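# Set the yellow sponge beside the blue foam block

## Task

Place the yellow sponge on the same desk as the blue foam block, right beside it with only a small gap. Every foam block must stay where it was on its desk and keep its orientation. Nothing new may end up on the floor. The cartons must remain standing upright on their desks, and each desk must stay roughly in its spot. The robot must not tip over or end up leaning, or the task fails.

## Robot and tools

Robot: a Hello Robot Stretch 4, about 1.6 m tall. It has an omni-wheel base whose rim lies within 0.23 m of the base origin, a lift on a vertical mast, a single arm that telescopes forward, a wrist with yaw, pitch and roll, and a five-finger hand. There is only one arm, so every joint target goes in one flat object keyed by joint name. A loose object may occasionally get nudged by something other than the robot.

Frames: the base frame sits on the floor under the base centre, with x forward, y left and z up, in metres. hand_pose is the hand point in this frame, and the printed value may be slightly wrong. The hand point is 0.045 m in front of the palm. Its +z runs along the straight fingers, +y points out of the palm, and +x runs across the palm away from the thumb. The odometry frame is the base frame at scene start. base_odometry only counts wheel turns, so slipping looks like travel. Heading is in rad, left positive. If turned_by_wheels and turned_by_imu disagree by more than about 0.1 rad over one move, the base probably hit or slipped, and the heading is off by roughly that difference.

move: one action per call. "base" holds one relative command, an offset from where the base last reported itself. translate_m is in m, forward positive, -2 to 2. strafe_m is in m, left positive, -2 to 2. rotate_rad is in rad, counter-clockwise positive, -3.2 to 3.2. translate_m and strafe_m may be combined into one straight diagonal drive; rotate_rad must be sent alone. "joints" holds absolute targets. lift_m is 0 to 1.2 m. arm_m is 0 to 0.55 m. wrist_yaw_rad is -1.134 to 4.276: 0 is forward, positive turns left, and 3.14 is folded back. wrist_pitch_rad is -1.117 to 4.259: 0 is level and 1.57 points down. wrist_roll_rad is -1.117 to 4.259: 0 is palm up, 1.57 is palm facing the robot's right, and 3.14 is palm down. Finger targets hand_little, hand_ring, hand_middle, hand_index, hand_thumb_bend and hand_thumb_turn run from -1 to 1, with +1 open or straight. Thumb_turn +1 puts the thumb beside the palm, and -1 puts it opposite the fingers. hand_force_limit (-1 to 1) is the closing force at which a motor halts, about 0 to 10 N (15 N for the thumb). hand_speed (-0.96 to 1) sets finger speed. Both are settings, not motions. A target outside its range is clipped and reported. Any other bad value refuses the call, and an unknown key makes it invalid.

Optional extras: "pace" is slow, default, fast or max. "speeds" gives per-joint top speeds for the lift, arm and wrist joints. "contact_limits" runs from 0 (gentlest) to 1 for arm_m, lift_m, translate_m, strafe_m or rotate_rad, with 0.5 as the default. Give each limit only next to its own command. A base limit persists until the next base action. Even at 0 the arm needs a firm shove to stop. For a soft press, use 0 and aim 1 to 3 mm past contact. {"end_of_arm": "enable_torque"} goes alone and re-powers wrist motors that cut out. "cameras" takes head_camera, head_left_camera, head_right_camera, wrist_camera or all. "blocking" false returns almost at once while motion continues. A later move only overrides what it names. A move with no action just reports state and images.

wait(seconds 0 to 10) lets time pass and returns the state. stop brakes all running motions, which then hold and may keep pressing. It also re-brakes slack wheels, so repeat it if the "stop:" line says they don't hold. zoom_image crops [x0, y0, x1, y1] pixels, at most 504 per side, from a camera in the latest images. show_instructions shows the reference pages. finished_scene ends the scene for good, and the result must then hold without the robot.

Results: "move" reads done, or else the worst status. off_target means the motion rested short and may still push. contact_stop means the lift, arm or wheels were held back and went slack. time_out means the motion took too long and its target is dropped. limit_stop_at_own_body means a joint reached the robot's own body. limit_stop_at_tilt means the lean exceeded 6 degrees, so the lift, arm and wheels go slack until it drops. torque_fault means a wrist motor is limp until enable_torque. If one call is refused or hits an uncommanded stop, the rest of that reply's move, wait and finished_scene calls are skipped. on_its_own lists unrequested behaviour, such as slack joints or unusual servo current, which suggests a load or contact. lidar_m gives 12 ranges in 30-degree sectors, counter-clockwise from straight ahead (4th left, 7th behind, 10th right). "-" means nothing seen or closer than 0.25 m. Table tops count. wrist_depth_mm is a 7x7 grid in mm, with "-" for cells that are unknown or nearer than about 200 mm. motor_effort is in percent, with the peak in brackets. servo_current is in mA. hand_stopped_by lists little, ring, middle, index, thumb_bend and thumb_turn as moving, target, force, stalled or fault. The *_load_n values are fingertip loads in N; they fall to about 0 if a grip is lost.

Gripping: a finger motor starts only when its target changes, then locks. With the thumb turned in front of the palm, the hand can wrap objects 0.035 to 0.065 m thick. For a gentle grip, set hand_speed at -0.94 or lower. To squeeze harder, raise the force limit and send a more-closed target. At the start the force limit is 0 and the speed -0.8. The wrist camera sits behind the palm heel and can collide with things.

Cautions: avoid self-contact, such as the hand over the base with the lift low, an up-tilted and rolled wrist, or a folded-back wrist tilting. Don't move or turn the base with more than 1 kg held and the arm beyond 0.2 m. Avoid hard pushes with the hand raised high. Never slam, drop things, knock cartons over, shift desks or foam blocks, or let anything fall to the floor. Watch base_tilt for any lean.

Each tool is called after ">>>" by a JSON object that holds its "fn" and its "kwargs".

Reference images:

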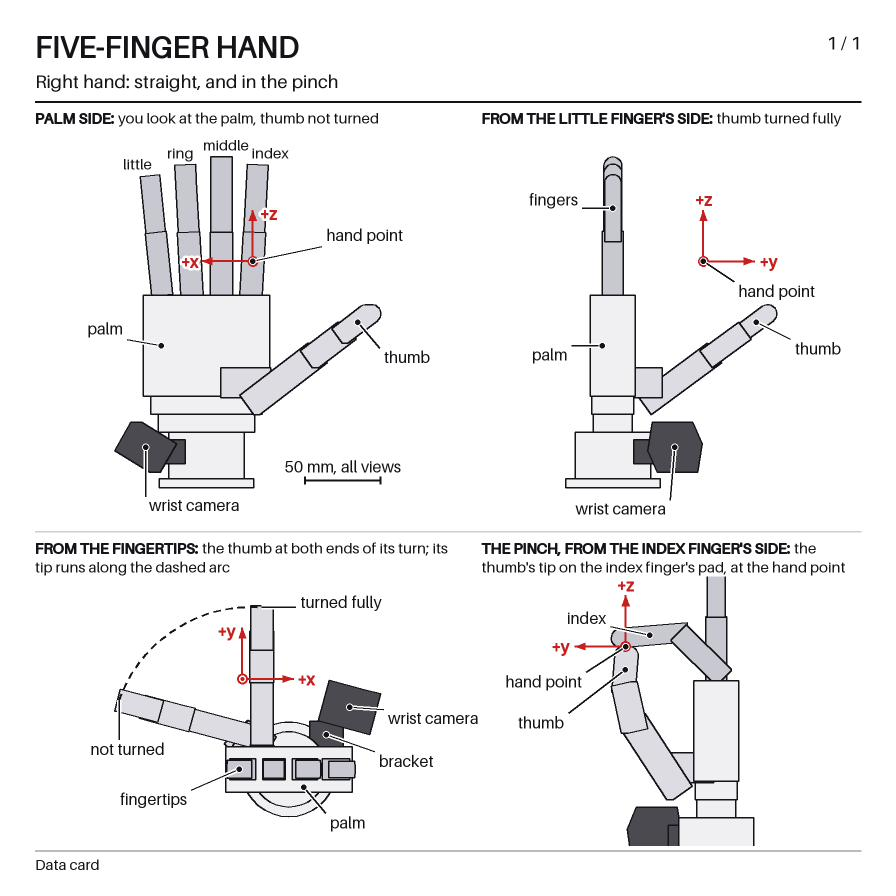

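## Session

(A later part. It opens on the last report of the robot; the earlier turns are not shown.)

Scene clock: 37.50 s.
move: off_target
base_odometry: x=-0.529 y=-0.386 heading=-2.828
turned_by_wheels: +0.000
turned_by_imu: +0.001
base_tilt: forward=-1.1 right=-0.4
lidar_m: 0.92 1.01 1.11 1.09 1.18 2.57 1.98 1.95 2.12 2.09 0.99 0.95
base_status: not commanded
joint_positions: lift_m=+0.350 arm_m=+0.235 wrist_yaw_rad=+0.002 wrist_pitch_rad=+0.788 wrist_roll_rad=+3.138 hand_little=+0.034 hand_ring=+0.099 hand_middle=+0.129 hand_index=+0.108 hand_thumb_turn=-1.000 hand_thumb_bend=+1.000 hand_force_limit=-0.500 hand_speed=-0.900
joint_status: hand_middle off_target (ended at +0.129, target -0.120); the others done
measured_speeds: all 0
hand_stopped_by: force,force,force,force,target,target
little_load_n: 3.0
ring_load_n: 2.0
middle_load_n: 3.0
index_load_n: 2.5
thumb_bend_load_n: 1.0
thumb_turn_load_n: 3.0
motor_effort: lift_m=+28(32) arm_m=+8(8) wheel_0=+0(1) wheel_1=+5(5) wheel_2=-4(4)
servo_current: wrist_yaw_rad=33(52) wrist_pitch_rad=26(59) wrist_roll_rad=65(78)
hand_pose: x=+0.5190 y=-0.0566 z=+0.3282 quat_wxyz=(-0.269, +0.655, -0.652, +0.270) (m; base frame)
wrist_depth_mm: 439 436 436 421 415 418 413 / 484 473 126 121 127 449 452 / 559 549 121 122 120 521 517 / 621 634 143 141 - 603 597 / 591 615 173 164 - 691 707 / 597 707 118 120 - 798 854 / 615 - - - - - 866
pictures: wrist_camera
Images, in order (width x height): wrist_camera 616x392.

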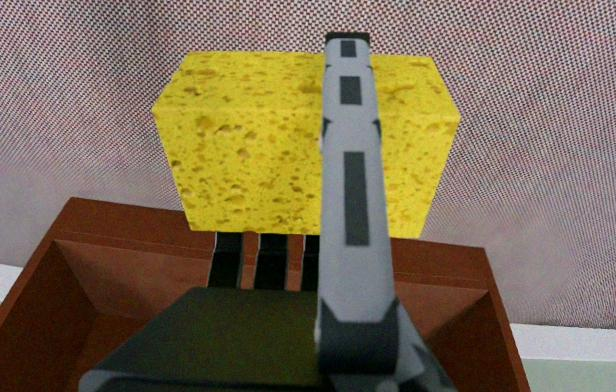

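>>> {"fn": "move", "kwargs": {"base": {"rotate_rad": 1.26}, "joints": {"arm_m": 0.02, "lift_m": 0.9, "wrist_pitch_rad": 0.6}}}

>>> {"fn": "move", "kwargs": {"base": {"translate_m": 0.35, "strafe_m": 0.6}, "cameras": ["all"]}}

Scene clock: 41.07 s.
move: done
base_odometry: x=-0.529 y=-0.386 heading=-1.569
turned_by_wheels: +1.259
turned_by_imu: +1.254
base_tilt: forward=-1.0 right=-0.4
lidar_m: 1.08 1.09 1.30 1.71 1.72 3.08 2.70 2.25 1.06 0.93 0.93 1.50
base_status: done
joint_positions: lift_m=+0.900 arm_m=+0.020 wrist_yaw_rad=+0.002 wrist_pitch_rad=+0.610 wrist_roll_rad=+3.138 hand_little=+0.034 hand_ring=+0.099 hand_middle=+0.129 hand_index=+0.108 hand_thumb_turn=-1.000 hand_thumb_bend=+1.000 hand_force_limit=-0.500 hand_speed=-0.900
joint_status: all done
measured_speeds: all 0
hand_stopped_by: force,force,force,force,target,target
little_load_n: 3.0
ring_load_n: 2.0
middle_load_n: 3.0
index_load_n: 2.5
thumb_bend_load_n: 1.0
thumb_turn_load_n: 3.0
motor_effort: lift_m=+28(32) arm_m=-8(13) wheel_0=-3(11) wheel_1=-1(11) wheel_2=-2(10)
servo_current: wrist_yaw_rad=39(52) wrist_pitch_rad=46(163) wrist_roll_rad=39(78)
hand_pose: x=+0.3385 y=-0.0566 z=+0.9016 quat_wxyz=(-0.327, +0.629, -0.625, +0.327) (m; base frame)
wrist_depth_mm: 1078 1078 1025 1042 1008 1025 1008 / 1160 1205 126 121 128 1098 1138 / 1255 1397 121 122 120 1366 1366 / 1255 1708 143 141 - 1661 1618 / 1229 - 172 165 - 1708 1661 / 1205 - 118 120 - 1537 1537 / 1182 - - - - - 1430
pictures: none

Scene clock: 44.87 s.
move: done
base_odometry: x=+0.071 y=-0.735 heading=-1.569
turned_by_wheels: +0.000
turned_by_imu: +0.002
base_tilt: forward=-1.1 right=-0.3
lidar_m: 0.62 0.64 0.76 2.00 1.23 1.45 3.33 2.63 1.63 1.45 1.75 0.71
base_status: done
joint_positions: lift_m=+0.900 arm_m=+0.020 wrist_yaw_rad=+0.002 wrist_pitch_rad=+0.610 wrist_roll_rad=+3.138 hand_little=+0.034 hand_ring=+0.099 hand_middle=+0.129 hand_index=+0.108 hand_thumb_turn=-1.000 hand_thumb_bend=+1.000 hand_force_limit=-0.500 hand_speed=-0.900
joint_status: not commanded
measured_speeds: all 0
hand_stopped_by: force,force,force,force,target,target
little_load_n: 3.0
ring_load_n: 2.0
middle_load_n: 3.0
index_load_n: 2.0
thumb_bend_load_n: 1.0
thumb_turn_load_n: 3.0
motor_effort: lift_m=+28(29) arm_m=-8(8) wheel_0=-3(13) wheel_1=+4(18) wheel_2=-2(8)
servo_current: wrist_yaw_rad=33(52) wrist_pitch_rad=52(72) wrist_roll_rad=52(72)
hand_pose: x=+0.3384 y=-0.0566 z=+0.9016 quat_wxyz=(-0.327, +0.629, -0.625, +0.327) (m; base frame)
wrist_depth_mm: 1078 1060 1042 1042 1025 1025 1008 / 1229 1182 126 121 128 1138 1118 / 1499 1430 121 122 120 1366 1366 / 1708 1708 143 141 - 1366 1308 / 1618 1576 173 165 - 1255 1182 / 1397 1397 118 120 - 1138 1118 / 1308 - - - - - 1008
pictures: head_camera, head_left_camera, head_right_camera, wrist_camera
Images, in order (width x height): head_camera 420x560, head_left_camera 420x672, head_right_camera 420x672, wrist_camera 616x392.

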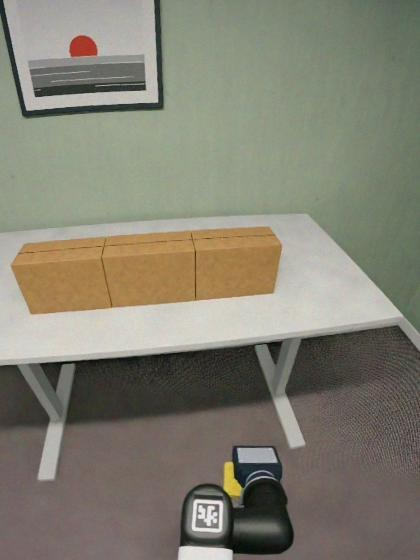

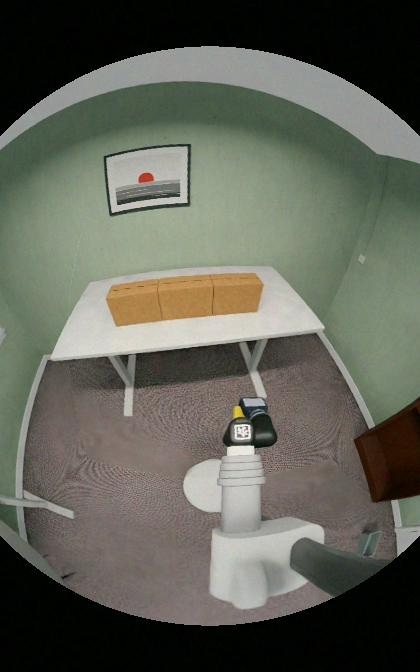

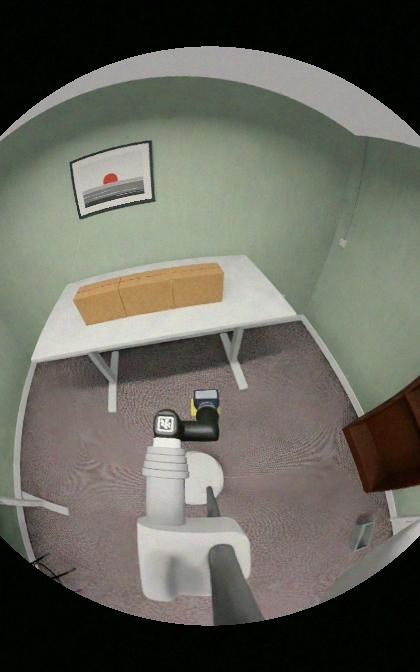

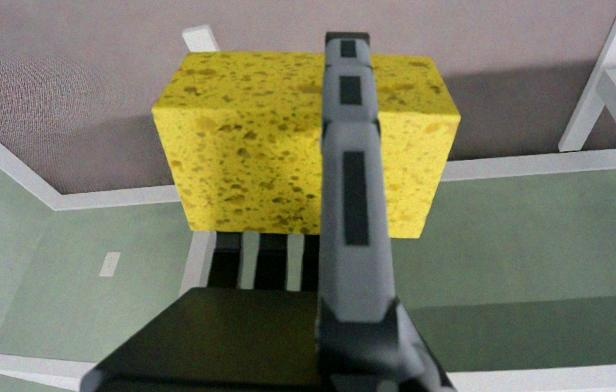

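>>> {"fn": "zoom_image", "kwargs": {"camera": "head_camera", "region": [0, 190, 330, 330]}}

Scaled by 1.527 from the camera's 420x560 image, which has a finer 1200x1600 frame.

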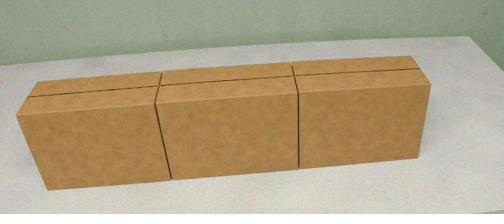

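>>> {"fn": "move", "kwargs": {"joints": {"lift_m": 1.19, "wrist_pitch_rad": 0.6}, "cameras": ["all"]}}

Scene clock: 47.77 s.
move: done
base_odometry: x=+0.071 y=-0.735 heading=-1.569
turned_by_wheels: +0.000
turned_by_imu: +0.001
base_tilt: forward=-1.1 right=-0.5
lidar_m: 0.62 0.64 0.77 2.00 1.24 1.47 3.64 2.61 1.63 1.44 1.76 0.31
base_status: not commanded
joint_positions: lift_m=+1.190 arm_m=+0.020 wrist_yaw_rad=+0.002 wrist_pitch_rad=+0.610 wrist_roll_rad=+3.138 hand_little=+0.034 hand_ring=+0.099 hand_middle=+0.129 hand_index=+0.108 hand_thumb_turn=-1.000 hand_thumb_bend=+1.000 hand_force_limit=-0.500 hand_speed=-0.900
joint_status: all done
measured_speeds: all 0
hand_stopped_by: force,force,force,force,target,target
little_load_n: 3.0
ring_load_n: 2.0
middle_load_n: 3.0
index_load_n: 2.0
thumb_bend_load_n: 1.0
thumb_turn_load_n: 2.5
motor_effort: lift_m=+28(32) arm_m=-8(8) wheel_0=-3(3) wheel_1=+4(4) wheel_2=-2(3)
servo_current: wrist_yaw_rad=39(52) wrist_pitch_rad=59(85) wrist_roll_rad=39(65)
hand_pose: x=+0.3384 y=-0.0566 z=+1.1916 quat_wxyz=(-0.327, +0.629, -0.625, +0.327) (m; base frame)
wrist_depth_mm: 1397 1366 1336 1366 1336 1308 1281 / 1576 1537 126 121 128 1430 1499 / 1863 1808 121 122 120 525 1430 / - 654 143 141 - 559 554 / 1576 750 165 165 - 627 603 / 1499 1397 118 121 - 569 544 / 1308 - - - - - 991
pictures: head_camera, head_left_camera, head_right_camera, wrist_camera
Images, in order (width x height): head_camera 420x560, head_left_camera 420x672, head_right_camera 420x672, wrist_camera 616x392.

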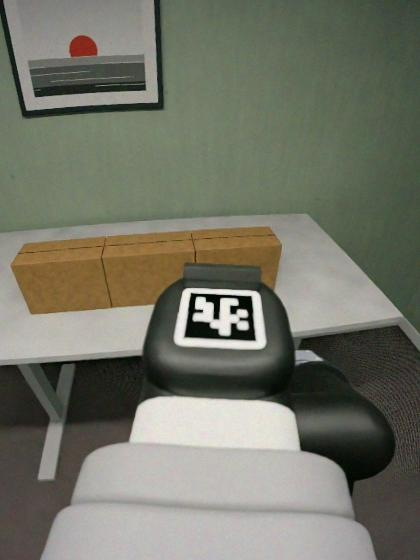

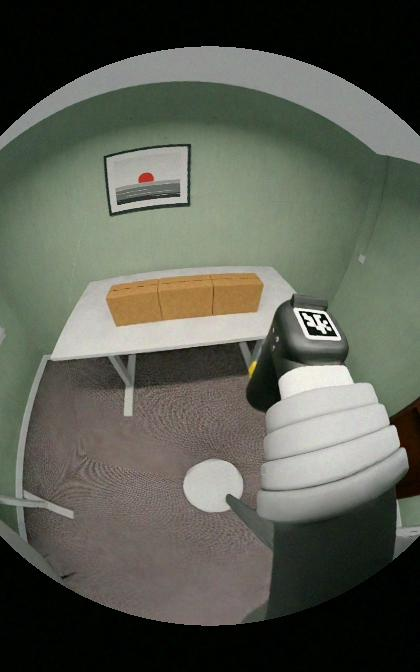

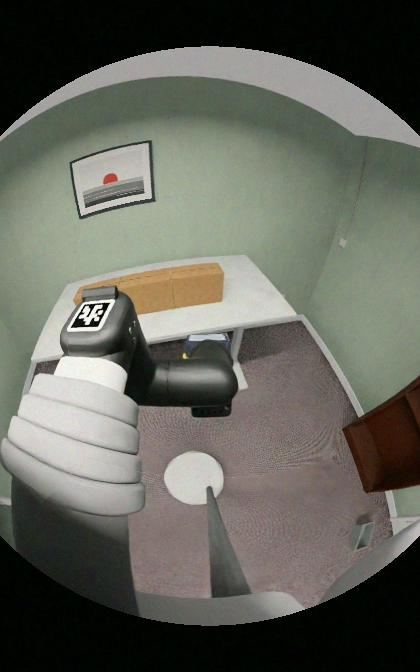

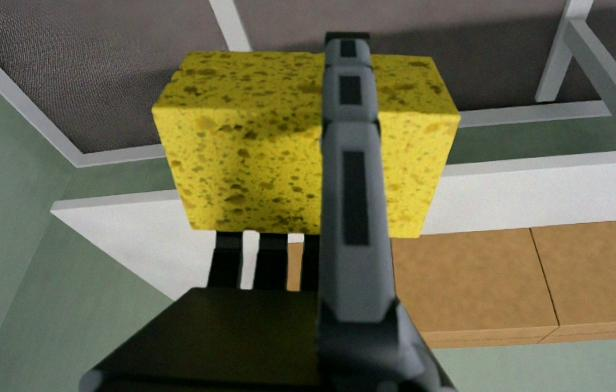

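>>> {"fn": "move", "kwargs": {"base": {"strafe_m": -0.82}}}

>>> {"fn": "move", "kwargs": {"base": {"translate_m": 0.3}, "joints": {"lift_m": 0.8}, "cameras": ["head_camera", "head_left_camera", "head_right_camera"]}}

Scene clock: 53.37 s.
move: done
base_odometry: x=-0.749 y=-0.736 heading=-1.569
turned_by_wheels: +0.000
turned_by_imu: +0.002
base_tilt: forward=-1.3 right=-0.6
lidar_m: 1.57 0.80 0.95 2.00 2.04 2.47 3.43 1.11 0.72 0.63 0.63 1.16
base_status: done
joint_positions: lift_m=+1.190 arm_m=+0.020 wrist_yaw_rad=+0.002 wrist_pitch_rad=+0.610 wrist_roll_rad=+3.138 hand_little=+0.034 hand_ring=+0.099 hand_middle=+0.129 hand_index=+0.108 hand_thumb_turn=-1.000 hand_thumb_bend=+1.000 hand_force_limit=-0.500 hand_speed=-0.900
joint_status: not commanded
measured_speeds: all 0
hand_stopped_by: force,force,force,force,target,target
little_load_n: 3.0
ring_load_n: 2.0
middle_load_n: 3.0
index_load_n: 2.0
thumb_bend_load_n: 1.0
thumb_turn_load_n: 3.0
motor_effort: lift_m=+28(28) arm_m=-8(8) wheel_0=+5(17) wheel_1=-3(15) wheel_2=+0(3)
servo_current: wrist_yaw_rad=39(59) wrist_pitch_rad=33(78) wrist_roll_rad=46(65)
hand_pose: x=+0.3384 y=-0.0566 z=+1.1916 quat_wxyz=(-0.327, +0.629, -0.625, +0.327) (m; base frame)
wrist_depth_mm: 960 1255 1366 1336 1281 1308 1308 / 946 1205 126 121 127 1430 1464 / 917 1138 121 122 120 1618 1576 / 917 1182 143 141 - 1098 1499 / 904 1118 164 165 - 715 707 / 866 1098 118 120 - - - / 878 - - - - - 1138
pictures: none

Scene clock: 55.97 s.
move: done
base_odometry: x=-0.748 y=-1.036 heading=-1.569
turned_by_wheels: +0.000
turned_by_imu: -0.001
base_tilt: forward=-1.2 right=-0.4
lidar_m: 1.28 0.54 0.62 1.14 2.10 2.57 3.48 1.05 0.66 0.63 0.90 1.08
base_status: done
joint_positions: lift_m=+0.800 arm_m=+0.020 wrist_yaw_rad=+0.002 wrist_pitch_rad=+0.610 wrist_roll_rad=+3.138 hand_little=+0.034 hand_ring=+0.099 hand_middle=+0.129 hand_index=+0.108 hand_thumb_turn=-1.000 hand_thumb_bend=+1.000 hand_force_limit=-0.500 hand_speed=-0.900
joint_status: all done
measured_speeds: all 0
hand_stopped_by: force,force,force,force,target,target
little_load_n: 3.0
ring_load_n: 2.0
middle_load_n: 3.0
index_load_n: 2.5
thumb_bend_load_n: 1.0
thumb_turn_load_n: 3.0
motor_effort: lift_m=+17(25) arm_m=-8(8) wheel_0=+2(12) wheel_1=+2(11) wheel_2=-3(16)
servo_current: wrist_yaw_rad=39(52) wrist_pitch_rad=46(65) wrist_roll_rad=26(59)
hand_pose: x=+0.3384 y=-0.0566 z=+0.8025 quat_wxyz=(-0.327, +0.629, -0.625, +0.327) (m; base frame)
wrist_depth_mm: 891 976 960 931 917 917 904 / 891 1060 126 120 127 - 1025 / 891 1138 121 122 120 904 1205 / 866 1160 143 141 - 1205 788 / 866 1118 1255 165 - 1118 1060 / 842 1042 118 120 - 1025 976 / 820 - - - - - 917
pictures: head_camera, head_left_camera, head_right_camera
Images, in order (width x height): head_camera 420x560, head_left_camera 420x672, head_right_camera 420x672.

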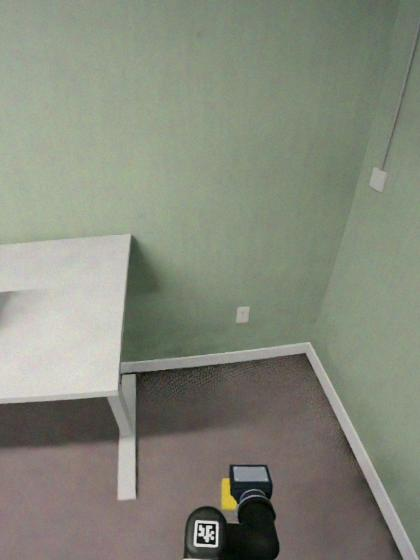

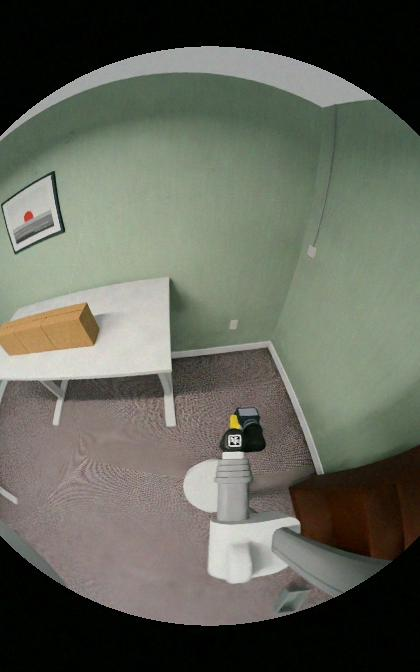

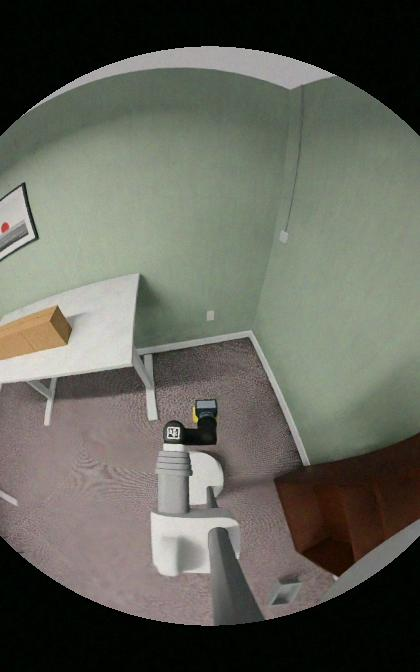

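>>> {"fn": "zoom_image", "kwargs": {"camera": "head_left_camera", "region": [0, 260, 200, 400]}}

>>> {"fn": "zoom_image", "kwargs": {"camera": "head_camera", "region": [0, 220, 140, 420]}}

Scaled by 2.520 from the camera's 420x672 image, which has a finer 600x960 frame.

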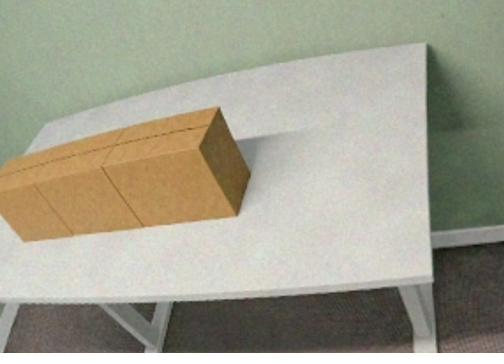

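Scaled by 2.520 from the camera's 420x560 image, which has a finer 1200x1600 frame.

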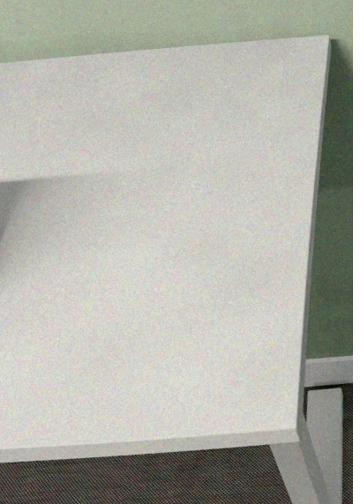

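>>> {"fn": "move", "kwargs": {"joints": {"lift_m": 1.19}}}

>>> {"fn": "move", "kwargs": {"joints": {"arm_m": 0.4, "wrist_yaw_rad": 1.0, "wrist_pitch_rad": 0.45}, "cameras": ["wrist_camera", "head_left_camera"]}}

Scene clock: 59.43 s.
move: done
base_odometry: x=-0.748 y=-1.036 heading=-1.569
turned_by_wheels: +0.000
turned_by_imu: +0.001
base_tilt: forward=-1.2 right=-0.4
lidar_m: 1.27 0.53 0.61 1.14 2.09 2.57 3.83 1.08 0.66 0.62 0.88 0.30
base_status: not commanded
joint_positions: lift_m=+1.190 arm_m=+0.020 wrist_yaw_rad=+0.002 wrist_pitch_rad=+0.610 wrist_roll_rad=+3.138 hand_little=+0.034 hand_ring=+0.099 hand_middle=+0.129 hand_index=+0.108 hand_thumb_turn=-1.000 hand_thumb_bend=+1.000 hand_force_limit=-0.500 hand_speed=-0.900
joint_status: all done
measured_speeds: all 0
hand_stopped_by: force,force,force,force,target,target
little_load_n: 3.0
ring_load_n: 2.0
middle_load_n: 3.0
index_load_n: 2.5
thumb_bend_load_n: 1.0
thumb_turn_load_n: 3.0
motor_effort: lift_m=+28(33) arm_m=-8(8) wheel_0=+2(2) wheel_1=+2(2) wheel_2=-3(3)
servo_current: wrist_yaw_rad=39(52) wrist_pitch_rad=46(65) wrist_roll_rad=52(72)
hand_pose: x=+0.3384 y=-0.0566 z=+1.1916 quat_wxyz=(-0.327, +0.629, -0.625, +0.327) (m; base frame)
wrist_depth_mm: 891 1182 1366 1336 1308 1281 1281 / 891 1138 126 120 128 - 1430 / 866 1118 121 122 120 842 466 / 866 1160 143 141 - 1205 554 / 842 1160 1255 165 - 750 707 / 831 1078 119 120 - - 960 / 831 - - - - - 904
pictures: none

Scene clock: 61.67 s.
move: done
base_odometry: x=-0.748 y=-1.036 heading=-1.569
turned_by_wheels: +0.000
turned_by_imu: +0.001
base_tilt: forward=-1.0 right=-0.4
lidar_m: 1.27 0.51 0.60 1.12 2.10 2.58 3.83 1.07 0.66 0.62 0.89 1.07
base_status: not commanded
joint_positions: lift_m=+1.190 arm_m=+0.400 wrist_yaw_rad=+0.997 wrist_pitch_rad=+0.460 wrist_roll_rad=+3.138 hand_little=+0.034 hand_ring=+0.099 hand_middle=+0.129 hand_index=+0.108 hand_thumb_turn=-1.000 hand_thumb_bend=+1.000 hand_force_limit=-0.500 hand_speed=-0.900
joint_status: all done
measured_speeds: all 0
hand_stopped_by: force,force,force,force,target,target
little_load_n: 3.0
ring_load_n: 2.0
middle_load_n: 3.0
index_load_n: 2.5
thumb_bend_load_n: 1.0
thumb_turn_load_n: 3.0
motor_effort: lift_m=+28(28) arm_m=+8(13) wheel_0=+1(2) wheel_1=+2(2) wheel_2=-3(4)
servo_current: wrist_yaw_rad=39(137) wrist_pitch_rad=59(176) wrist_roll_rad=39(65)
hand_pose: x=+0.7113 y=+0.1134 z=+1.2154 quat_wxyz=(-0.505, +0.815, -0.239, +0.150) (m; base frame)
wrist_depth_mm: 640 750 917 1182 402 379 375 / 609 715 126 121 128 430 439 / 591 661 121 122 120 544 544 / 564 661 143 141 - 668 591 / 539 621 174 165 - - 564 / 521 580 118 121 - - - / 504 - - - - - -
pictures: head_left_camera, wrist_camera
Images, in order (width x height): head_left_camera 420x672, wrist_camera 616x392.

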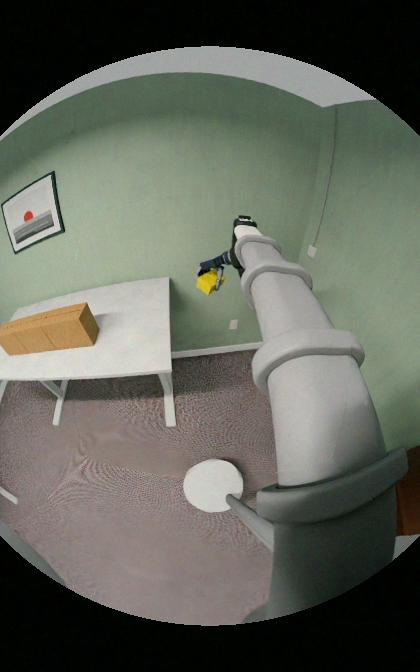

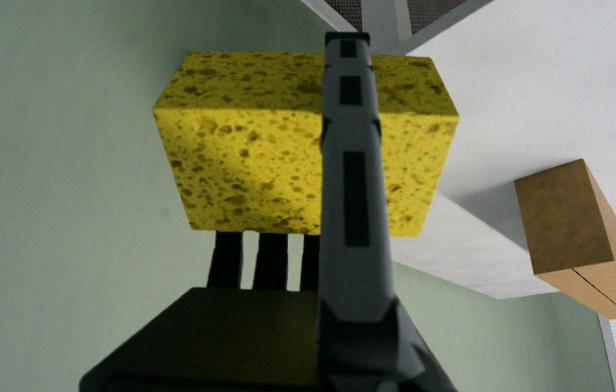

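>>> {"fn": "zoom_image", "kwargs": {"camera": "wrist_camera", "region": [380, 140, 616, 392]}}

Scaled by 2.000.

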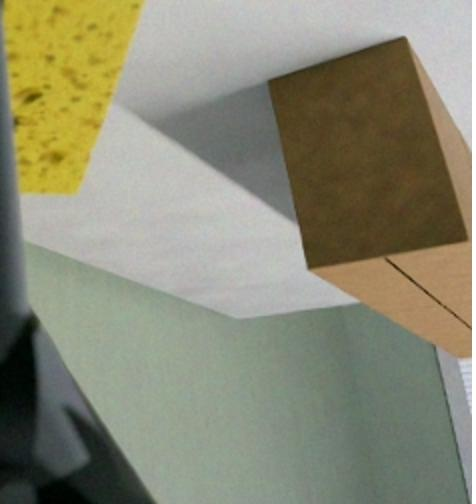

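>>> {"fn": "move", "kwargs": {"joints": {"arm_m": 0.54, "wrist_yaw_rad": 1.2}, "cameras": ["wrist_camera"]}}

>>> {"fn": "zoom_image", "kwargs": {"camera": "wrist_camera", "region": [380, 140, 616, 392]}}

Scene clock: 63.57 s.
move: done
base_odometry: x=-0.748 y=-1.036 heading=-1.569
turned_by_wheels: +0.000
turned_by_imu: +0.001
base_tilt: forward=-1.1 right=-0.4
lidar_m: 0.87 0.52 0.61 1.11 2.09 2.58 3.83 1.07 0.67 0.62 0.89 1.08
base_status: not commanded
joint_positions: lift_m=+1.190 arm_m=+0.540 wrist_yaw_rad=+1.197 wrist_pitch_rad=+0.460 wrist_roll_rad=+3.138 hand_little=+0.034 hand_ring=+0.099 hand_middle=+0.129 hand_index=+0.108 hand_thumb_turn=-1.000 hand_thumb_bend=+1.000 hand_force_limit=-0.500 hand_speed=-0.900
joint_status: all done
measured_speeds: all 0
hand_stopped_by: force,force,force,force,target,target
little_load_n: 3.0
ring_load_n: 1.5
middle_load_n: 3.0
index_load_n: 2.5
thumb_bend_load_n: 1.0
thumb_turn_load_n: 3.0
motor_effort: lift_m=+28(28) arm_m=+8(12) wheel_0=+2(3) wheel_1=+2(2) wheel_2=-3(3)
servo_current: wrist_yaw_rad=33(91) wrist_pitch_rad=52(65) wrist_roll_rad=39(59)
hand_pose: x=+0.8260 y=+0.1391 z=+1.2154 quat_wxyz=(-0.518, +0.835, -0.156, +0.099) (m; base frame)
wrist_depth_mm: 500 615 798 1118 564 377 375 / 488 574 126 121 128 427 433 / 477 544 121 122 120 539 530 / 459 549 143 141 - 699 597 / 445 530 173 165 - - 564 / 430 496 118 121 - - - / 415 - - - - - -
pictures: wrist_camera
Images, in order (width x height): wrist_camera 616x392.

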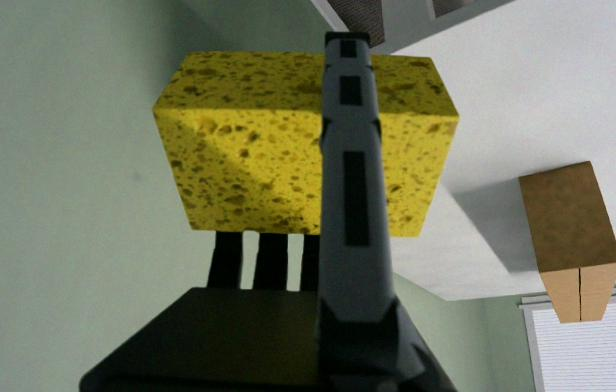

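Scaled by 2.000.

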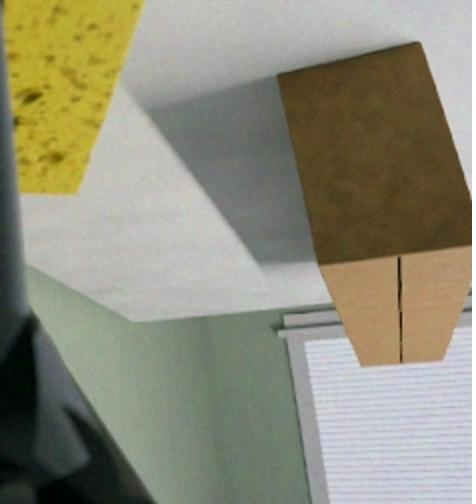

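>>> {"fn": "move", "kwargs": {"joints": {"arm_m": 0.02, "wrist_yaw_rad": 0.0}, "base": {"translate_m": -0.35}}}

>>> {"fn": "move", "kwargs": {"base": {"rotate_rad": 1.57}}}

>>> {"fn": "move", "kwargs": {"base": {"translate_m": 1.4}, "cameras": ["all"]}}

Scene clock: 67.23 s.
move: done
base_odometry: x=-0.749 y=-0.686 heading=-1.569
turned_by_wheels: +0.000
turned_by_imu: +0.003
base_tilt: forward=-1.1 right=-0.4
lidar_m: 0.91 0.85 1.00 1.98 2.01 2.47 3.39 1.04 0.74 0.66 0.64 1.17
base_status: done
joint_positions: lift_m=+1.190 arm_m=+0.020 wrist_yaw_rad=+0.002 wrist_pitch_rad=+0.460 wrist_roll_rad=+3.138 hand_little=+0.034 hand_ring=+0.099 hand_middle=+0.129 hand_index=+0.108 hand_thumb_turn=-1.000 hand_thumb_bend=+1.000 hand_force_limit=-0.500 hand_speed=-0.900
joint_status: all done
measured_speeds: all 0
hand_stopped_by: force,force,force,force,target,target
little_load_n: 3.0
ring_load_n: 2.0
middle_load_n: 3.0
index_load_n: 2.5
thumb_bend_load_n: 1.0
thumb_turn_load_n: 3.5
motor_effort: lift_m=+27(29) arm_m=-8(14) wheel_0=-3(11) wheel_1=-1(11) wheel_2=+3(16)
servo_current: wrist_yaw_rad=39(111) wrist_pitch_rad=52(72) wrist_roll_rad=46(78)
hand_pose: x=+0.3630 y=-0.0565 z=+1.2154 quat_wxyz=(-0.373, +0.602, -0.599, +0.373) (m; base frame)
wrist_depth_mm: 931 1205 1499 1499 1430 1464 1430 / 931 1182 126 121 128 1618 1537 / 917 1118 121 122 120 1499 1499 / 931 1138 143 141 - 723 691 / 904 1138 171 165 - - - / 904 1118 118 121 - 1255 1229 / 866 - - - - - 1160
pictures: none

Scene clock: 70.03 s.
move: done
base_odometry: x=-0.749 y=-0.686 heading=+0.000
turned_by_wheels: +1.569
turned_by_imu: +1.561
base_tilt: forward=-1.0 right=-0.5
lidar_m: 2.01 1.99 2.41 2.35 1.10 0.73 0.66 0.66 1.15 1.63 0.85 1.03
base_status: done
joint_positions: lift_m=+1.190 arm_m=+0.020 wrist_yaw_rad=+0.002 wrist_pitch_rad=+0.460 wrist_roll_rad=+3.138 hand_little=+0.034 hand_ring=+0.099 hand_middle=+0.129 hand_index=+0.108 hand_thumb_turn=-1.000 hand_thumb_bend=+1.000 hand_force_limit=-0.500 hand_speed=-0.900
joint_status: not commanded
measured_speeds: all 0
hand_stopped_by: force,force,force,force,target,target
little_load_n: 3.0
ring_load_n: 1.5
middle_load_n: 3.0
index_load_n: 2.0
thumb_bend_load_n: 1.0
thumb_turn_load_n: 3.0
motor_effort: lift_m=+28(28) arm_m=-8(8) wheel_0=-4(13) wheel_1=-3(9) wheel_2=-2(8)
servo_current: wrist_yaw_rad=52(52) wrist_pitch_rad=39(65) wrist_roll_rad=59(72)
hand_pose: x=+0.3630 y=-0.0565 z=+1.2154 quat_wxyz=(-0.373, +0.602, -0.599, +0.373) (m; base frame)
wrist_depth_mm: 1499 1618 1499 1499 1430 1499 1430 / 1576 1708 126 121 128 1618 1661 / 1618 - 121 122 120 - - / - - 143 141 - - - / 960 1138 172 172 - - - / 1499 - 119 120 - 1661 1661 / 1537 - - - - - -
pictures: none

Scene clock: 76.20 s.
move: done
base_odometry: x=+0.651 y=-0.686 heading=+0.001
turned_by_wheels: +0.000
turned_by_imu: -0.007
base_tilt: forward=-1.0 right=-0.5
lidar_m: 1.43 0.71 0.76 1.44 2.62 2.18 2.23 1.07 0.62 0.53 0.53 1.57
base_status: done
joint_positions: lift_m=+1.190 arm_m=+0.020 wrist_yaw_rad=+0.002 wrist_pitch_rad=+0.460 wrist_roll_rad=+3.138 hand_little=+0.034 hand_ring=+0.099 hand_middle=+0.129 hand_index=+0.108 hand_thumb_turn=-1.000 hand_thumb_bend=+1.000 hand_force_limit=-0.500 hand_speed=-0.900
joint_status: not commanded
measured_speeds: all 0
hand_stopped_by: force,force,force,force,target,target
little_load_n: 3.0
ring_load_n: 2.0
middle_load_n: 3.0
index_load_n: 2.0
thumb_bend_load_n: 1.0
thumb_turn_load_n: 3.0
motor_effort: lift_m=+27(28) arm_m=-8(8) wheel_0=+2(12) wheel_1=+1(10) wheel_2=-2(16)
servo_current: wrist_yaw_rad=39(52) wrist_pitch_rad=52(72) wrist_roll_rad=39(72)
hand_pose: x=+0.3630 y=-0.0565 z=+1.2154 quat_wxyz=(-0.373, +0.602, -0.599, +0.373) (m; base frame)
wrist_depth_mm: 1308 1499 1499 1499 1430 1464 - / 1308 1618 126 121 128 - - / 1281 1576 121 122 120 - - / 1281 1537 143 141 - - - / 1281 1537 1336 165 - - - / 1229 1397 118 121 - - - / 1229 - - - - - -
pictures: head_camera, head_left_camera, head_right_camera, wrist_camera
Images, in order (width x height): head_camera 420x560, head_left_camera 420x672, head_right_camera 420x672, wrist_camera 616x392.

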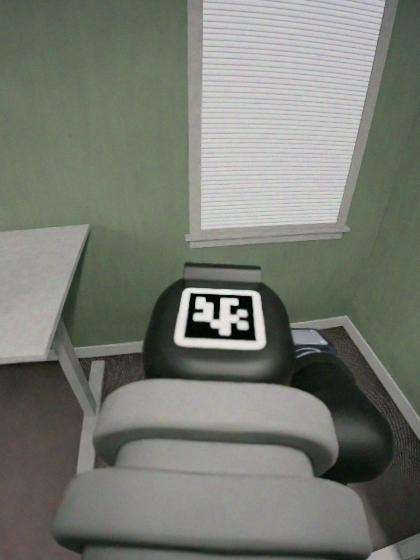

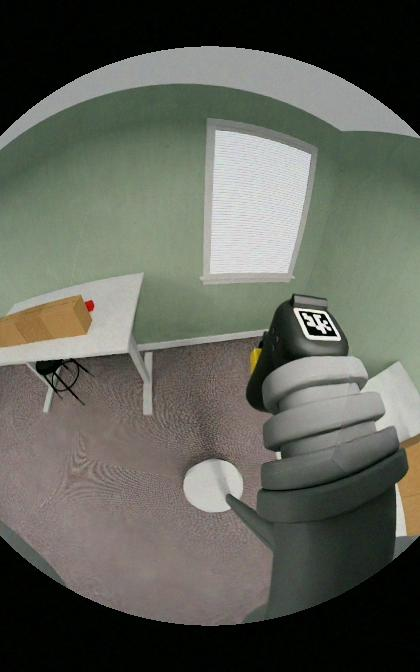

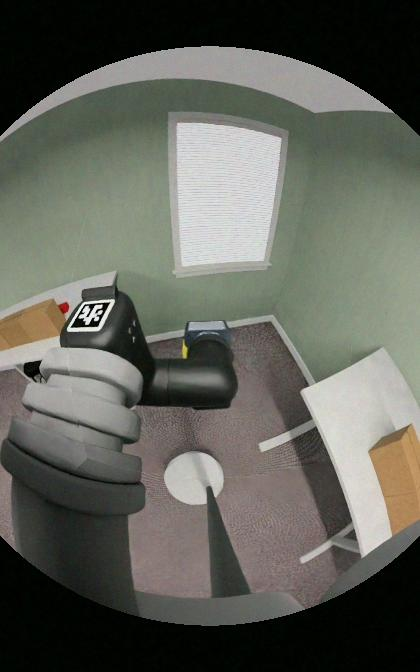

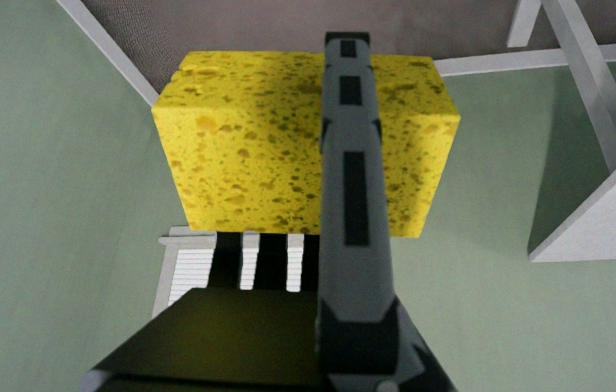

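>>> {"fn": "move", "kwargs": {"joints": {"arm_m": 0.54, "wrist_yaw_rad": 1.1}, "base": {"translate_m": 0.1}, "cameras": ["wrist_camera", "head_left_camera"]}}

>>> {"fn": "zoom_image", "kwargs": {"camera": "wrist_camera", "region": [380, 140, 616, 392]}}

>>> {"fn": "zoom_image", "kwargs": {"camera": "head_left_camera", "region": [0, 250, 150, 400]}}

Scene clock: 79.00 s.
move: done
base_odometry: x=+0.751 y=-0.686 heading=+0.001
turned_by_wheels: +0.000
turned_by_imu: +0.000
base_tilt: forward=-1.2 right=-0.4
lidar_m: 1.31 0.66 0.67 1.21 2.67 2.29 2.31 1.00 0.59 0.50 0.50 1.53
base_status: done
joint_positions: lift_m=+1.190 arm_m=+0.540 wrist_yaw_rad=+1.097 wrist_pitch_rad=+0.460 wrist_roll_rad=+3.138 hand_little=+0.034 hand_ring=+0.099 hand_middle=+0.129 hand_index=+0.108 hand_thumb_turn=-1.000 hand_thumb_bend=+1.000 hand_force_limit=-0.500 hand_speed=-0.900
joint_status: all done
measured_speeds: all 0
hand_stopped_by: force,force,force,force,target,target
little_load_n: 3.0
ring_load_n: 2.0
middle_load_n: 3.0
index_load_n: 2.5
thumb_bend_load_n: 1.0
thumb_turn_load_n: 3.0
motor_effort: lift_m=+28(28) arm_m=+8(13) wheel_0=+3(12) wheel_1=+3(9) wheel_2=-5(15)
servo_current: wrist_yaw_rad=33(124) wrist_pitch_rad=52(78) wrist_roll_rad=46(59)
hand_pose: x=+0.8393 y=+0.1269 z=+1.2155 quat_wxyz=(-0.512, +0.826, -0.198, +0.125) (m; base frame)
wrist_depth_mm: 544 - - - 1397 1397 1430 / 525 - 126 121 128 1661 1618 / 496 - 121 122 120 - - / - - 143 141 - - - / - - 158 165 - - - / - - 118 121 - - - / - - - - - - -
pictures: head_left_camera, wrist_camera
Images, in order (width x height): head_left_camera 420x672, wrist_camera 616x392.

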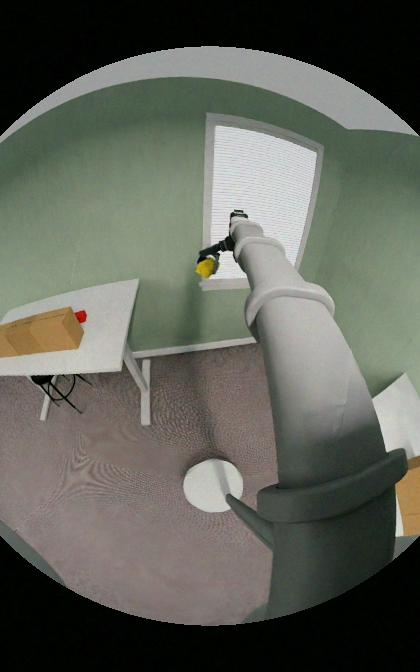

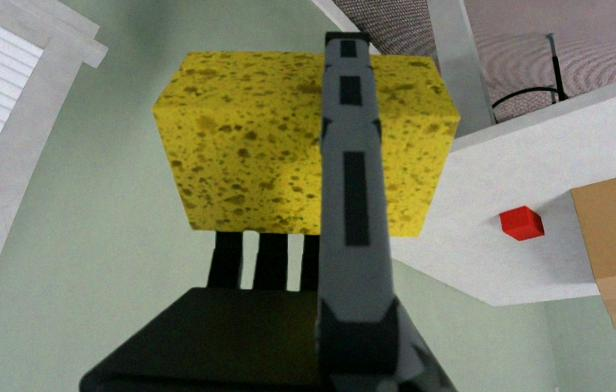

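Scaled by 2.000.

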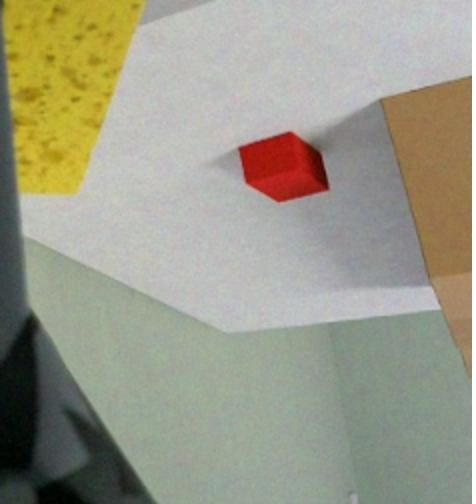

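Scaled by 3.360 from the camera's 420x672 image, which has a finer 600x960 frame.

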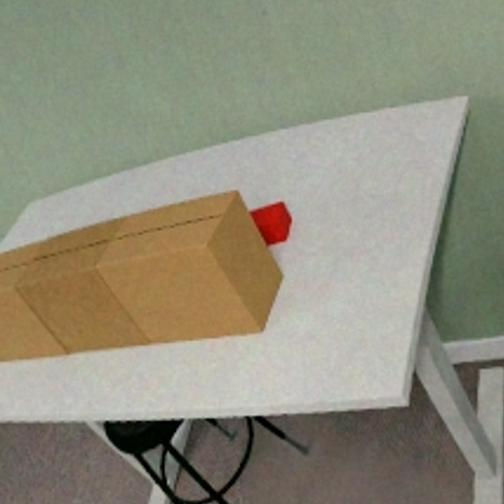

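>>> {"fn": "move", "kwargs": {"joints": {"arm_m": 0.02, "wrist_yaw_rad": 0.0}}}

>>> {"fn": "move", "kwargs": {"base": {"translate_m": -0.3, "strafe_m": 1.95}}}

>>> {"fn": "move", "kwargs": {"base": {"rotate_rad": 1.57}, "cameras": ["all"]}}

Scene clock: 82.50 s.
move: done
base_odometry: x=+0.751 y=-0.686 heading=+0.001
turned_by_wheels: +0.000
turned_by_imu: +0.001
base_tilt: forward=-1.1 right=-0.7
lidar_m: 1.32 0.62 0.64 1.22 2.66 2.29 2.09 0.99 0.60 0.51 0.51 1.49
base_status: not commanded
joint_positions: lift_m=+1.190 arm_m=+0.020 wrist_yaw_rad=+0.002 wrist_pitch_rad=+0.460 wrist_roll_rad=+3.138 hand_little=+0.034 hand_ring=+0.099 hand_middle=+0.129 hand_index=+0.108 hand_thumb_turn=-1.000 hand_thumb_bend=+1.000 hand_force_limit=-0.500 hand_speed=-0.900
joint_status: all done
measured_speeds: all 0
hand_stopped_by: force,force,force,force,target,target
little_load_n: 3.0
ring_load_n: 2.0
middle_load_n: 3.0
index_load_n: 2.5
thumb_bend_load_n: 1.5
thumb_turn_load_n: 3.0
motor_effort: lift_m=+27(28) arm_m=-8(12) wheel_0=+2(4) wheel_1=+2(4) wheel_2=-3(5)
servo_current: wrist_yaw_rad=33(124) wrist_pitch_rad=59(65) wrist_roll_rad=33(65)
hand_pose: x=+0.3631 y=-0.0564 z=+1.2155 quat_wxyz=(-0.373, +0.603, -0.599, +0.373) (m; base frame)
wrist_depth_mm: 1229 1499 1537 1464 1430 1366 - / 1255 1576 126 121 127 - - / 1229 1537 121 122 120 - - / 1229 1537 142 141 - - - / 1182 1430 173 165 - - - / 1182 1336 118 120 - - - / 1205 - - - - - -
pictures: none

Scene clock: 90.47 s.
move: done
base_odometry: x=+0.450 y=+1.264 heading=+0.001
turned_by_wheels: +0.000
turned_by_imu: +0.007
base_tilt: forward=-1.1 right=-0.5
lidar_m: 0.45 1.20 1.44 0.71 0.71 0.87 2.66 1.99 2.68 2.45 0.82 0.49
base_status: done
joint_positions: lift_m=+1.190 arm_m=+0.020 wrist_yaw_rad=+0.002 wrist_pitch_rad=+0.460 wrist_roll_rad=+3.138 hand_little=+0.034 hand_ring=+0.099 hand_middle=+0.129 hand_index=+0.108 hand_thumb_turn=-1.000 hand_thumb_bend=+1.000 hand_force_limit=-0.500 hand_speed=-0.900
joint_status: not commanded
measured_speeds: all 0
hand_stopped_by: force,force,force,force,target,target
little_load_n: 3.5
ring_load_n: 2.0
middle_load_n: 3.0
index_load_n: 2.5
thumb_bend_load_n: 1.0
thumb_turn_load_n: 3.0
motor_effort: lift_m=+28(28) arm_m=-8(8) wheel_0=-3(20) wheel_1=+3(17) wheel_2=+1(7)
servo_current: wrist_yaw_rad=46(52) wrist_pitch_rad=52(72) wrist_roll_rad=46(72)
hand_pose: x=+0.3631 y=-0.0564 z=+1.2155 quat_wxyz=(-0.373, +0.603, -0.599, +0.373) (m; base frame)
wrist_depth_mm: 1499 866 - - - - - / - - 126 121 128 - - / 554 521 121 122 120 - - / 508 484 143 141 - - - / 535 508 172 165 - - - / - - 118 120 - - - / - - - - - - -
pictures: none

Scene clock: 93.27 s.
move: done
base_odometry: x=+0.450 y=+1.264 heading=+1.570
turned_by_wheels: +1.569
turned_by_imu: +1.561
base_tilt: forward=-1.2 right=-0.3
lidar_m: 0.72 0.70 0.85 1.54 1.95 2.64 3.67 0.81 0.48 0.44 1.22 1.43
base_status: done
joint_positions: lift_m=+1.190 arm_m=+0.020 wrist_yaw_rad=+0.002 wrist_pitch_rad=+0.460 wrist_roll_rad=+3.138 hand_little=+0.034 hand_ring=+0.099 hand_middle=+0.129 hand_index=+0.108 hand_thumb_turn=-1.000 hand_thumb_bend=+1.000 hand_force_limit=-0.500 hand_speed=-0.900
joint_status: not commanded
measured_speeds: all 0
hand_stopped_by: force,force,force,force,target,target
little_load_n: 3.0
ring_load_n: 1.5
middle_load_n: 3.0
index_load_n: 2.5
thumb_bend_load_n: 1.5
thumb_turn_load_n: 3.0
motor_effort: lift_m=+27(28) arm_m=-8(8) wheel_0=-4(10) wheel_1=-3(9) wheel_2=-3(8)
servo_current: wrist_yaw_rad=39(52) wrist_pitch_rad=46(65) wrist_roll_rad=78(78)
hand_pose: x=+0.3631 y=-0.0565 z=+1.2155 quat_wxyz=(-0.373, +0.603, -0.599, +0.373) (m; base frame)
wrist_depth_mm: - 1464 1537 1464 1430 1397 1464 / - 1537 126 120 127 - - / - - 121 122 120 - - / - 1708 143 141 - - - / - 1576 159 165 - - - / - 1464 118 120 - - 1118 / - - - - - - 1078
pictures: head_camera, head_left_camera, head_right_camera, wrist_camera
Images, in order (width x height): head_camera 420x560, head_left_camera 420x672, head_right_camera 420x672, wrist_camera 616x392.

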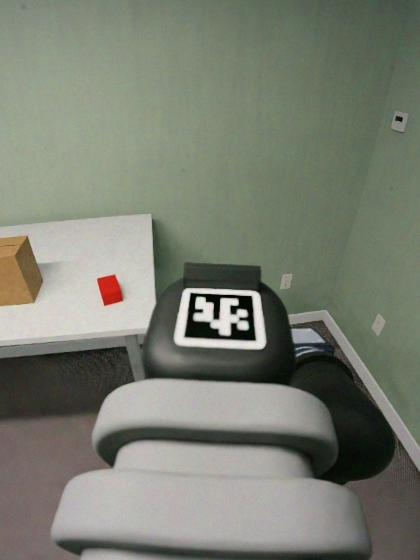

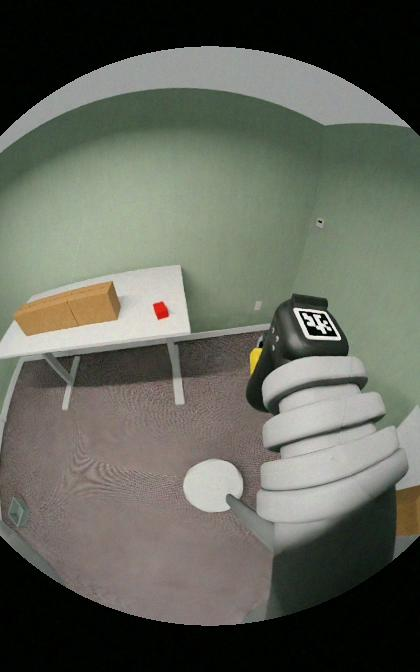

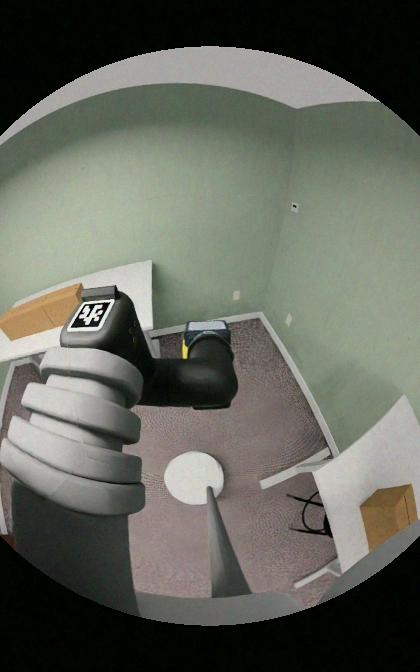

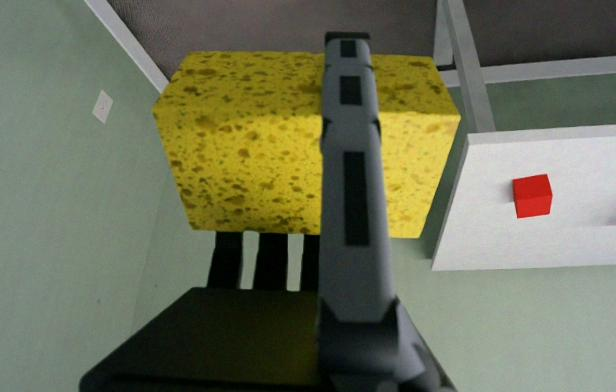

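>>> {"fn": "move", "kwargs": {"joints": {"arm_m": 0.54, "wrist_yaw_rad": 1.1}, "base": {"translate_m": 0.25}, "cameras": ["wrist_camera", "head_left_camera", "head_camera"]}}

>>> {"fn": "zoom_image", "kwargs": {"camera": "wrist_camera", "region": [380, 140, 616, 392]}}

Scene clock: 96.13 s.
move: done
base_odometry: x=+0.450 y=+1.514 heading=+1.570
turned_by_wheels: +0.000
turned_by_imu: +0.000
base_tilt: forward=-1.0 right=-0.4
lidar_m: 1.28 0.46 0.56 1.00 2.08 2.70 3.93 0.72 0.50 0.71 1.16 1.36
base_status: done
joint_positions: lift_m=+1.190 arm_m=+0.540 wrist_yaw_rad=+1.097 wrist_pitch_rad=+0.460 wrist_roll_rad=+3.138 hand_little=+0.034 hand_ring=+0.099 hand_middle=+0.129 hand_index=+0.108 hand_thumb_turn=-1.000 hand_thumb_bend=+1.000 hand_force_limit=-0.500 hand_speed=-0.900
joint_status: all done
measured_speeds: all 0
hand_stopped_by: force,force,force,force,target,target
little_load_n: 3.0
ring_load_n: 2.0
middle_load_n: 3.0
index_load_n: 2.0
thumb_bend_load_n: 1.0
thumb_turn_load_n: 3.0
motor_effort: lift_m=+28(28) arm_m=+8(12) wheel_0=+1(12) wheel_1=+3(10) wheel_2=-3(17)
servo_current: wrist_yaw_rad=33(117) wrist_pitch_rad=39(72) wrist_roll_rad=52(72)
hand_pose: x=+0.8394 y=+0.1269 z=+1.2155 quat_wxyz=(-0.512, +0.826, -0.198, +0.125) (m; base frame)
wrist_depth_mm: 508 603 768 960 1366 - - / 488 564 126 121 128 - - / 469 530 121 122 120 - - / 449 525 143 141 - - - / 436 508 173 166 - - - / 418 477 118 120 - - - / 407 - - - - - -
pictures: head_camera, head_left_camera, wrist_camera
Images, in order (width x height): head_camera 420x560, head_left_camera 420x672, wrist_camera 616x392.

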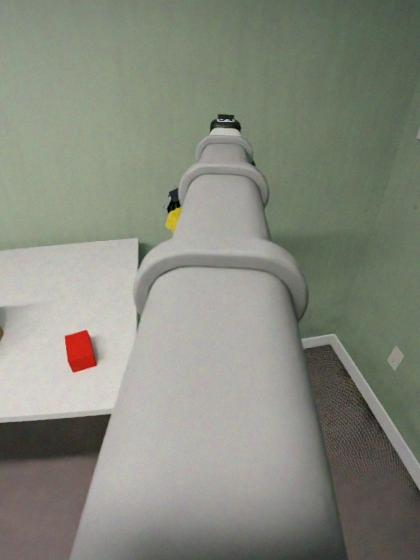

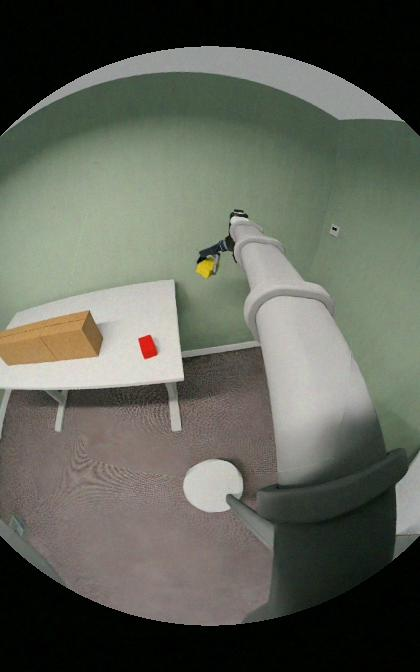

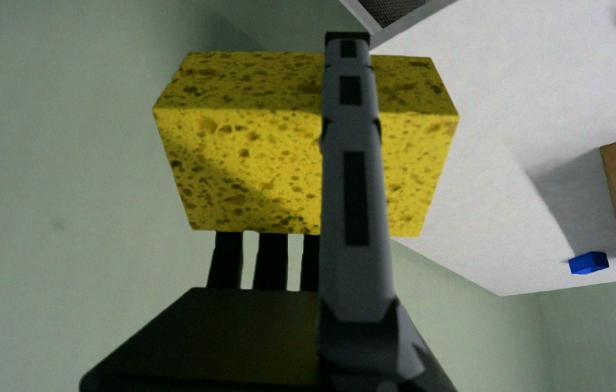

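Scaled by 2.000.

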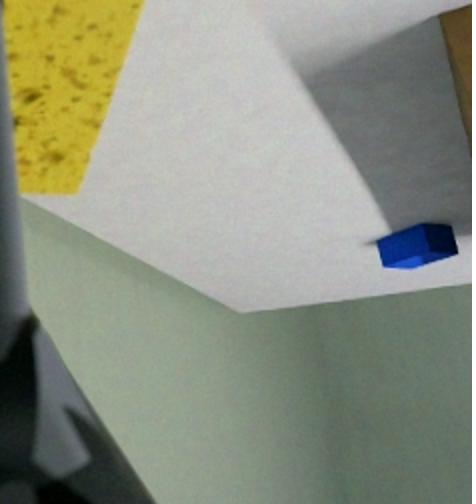

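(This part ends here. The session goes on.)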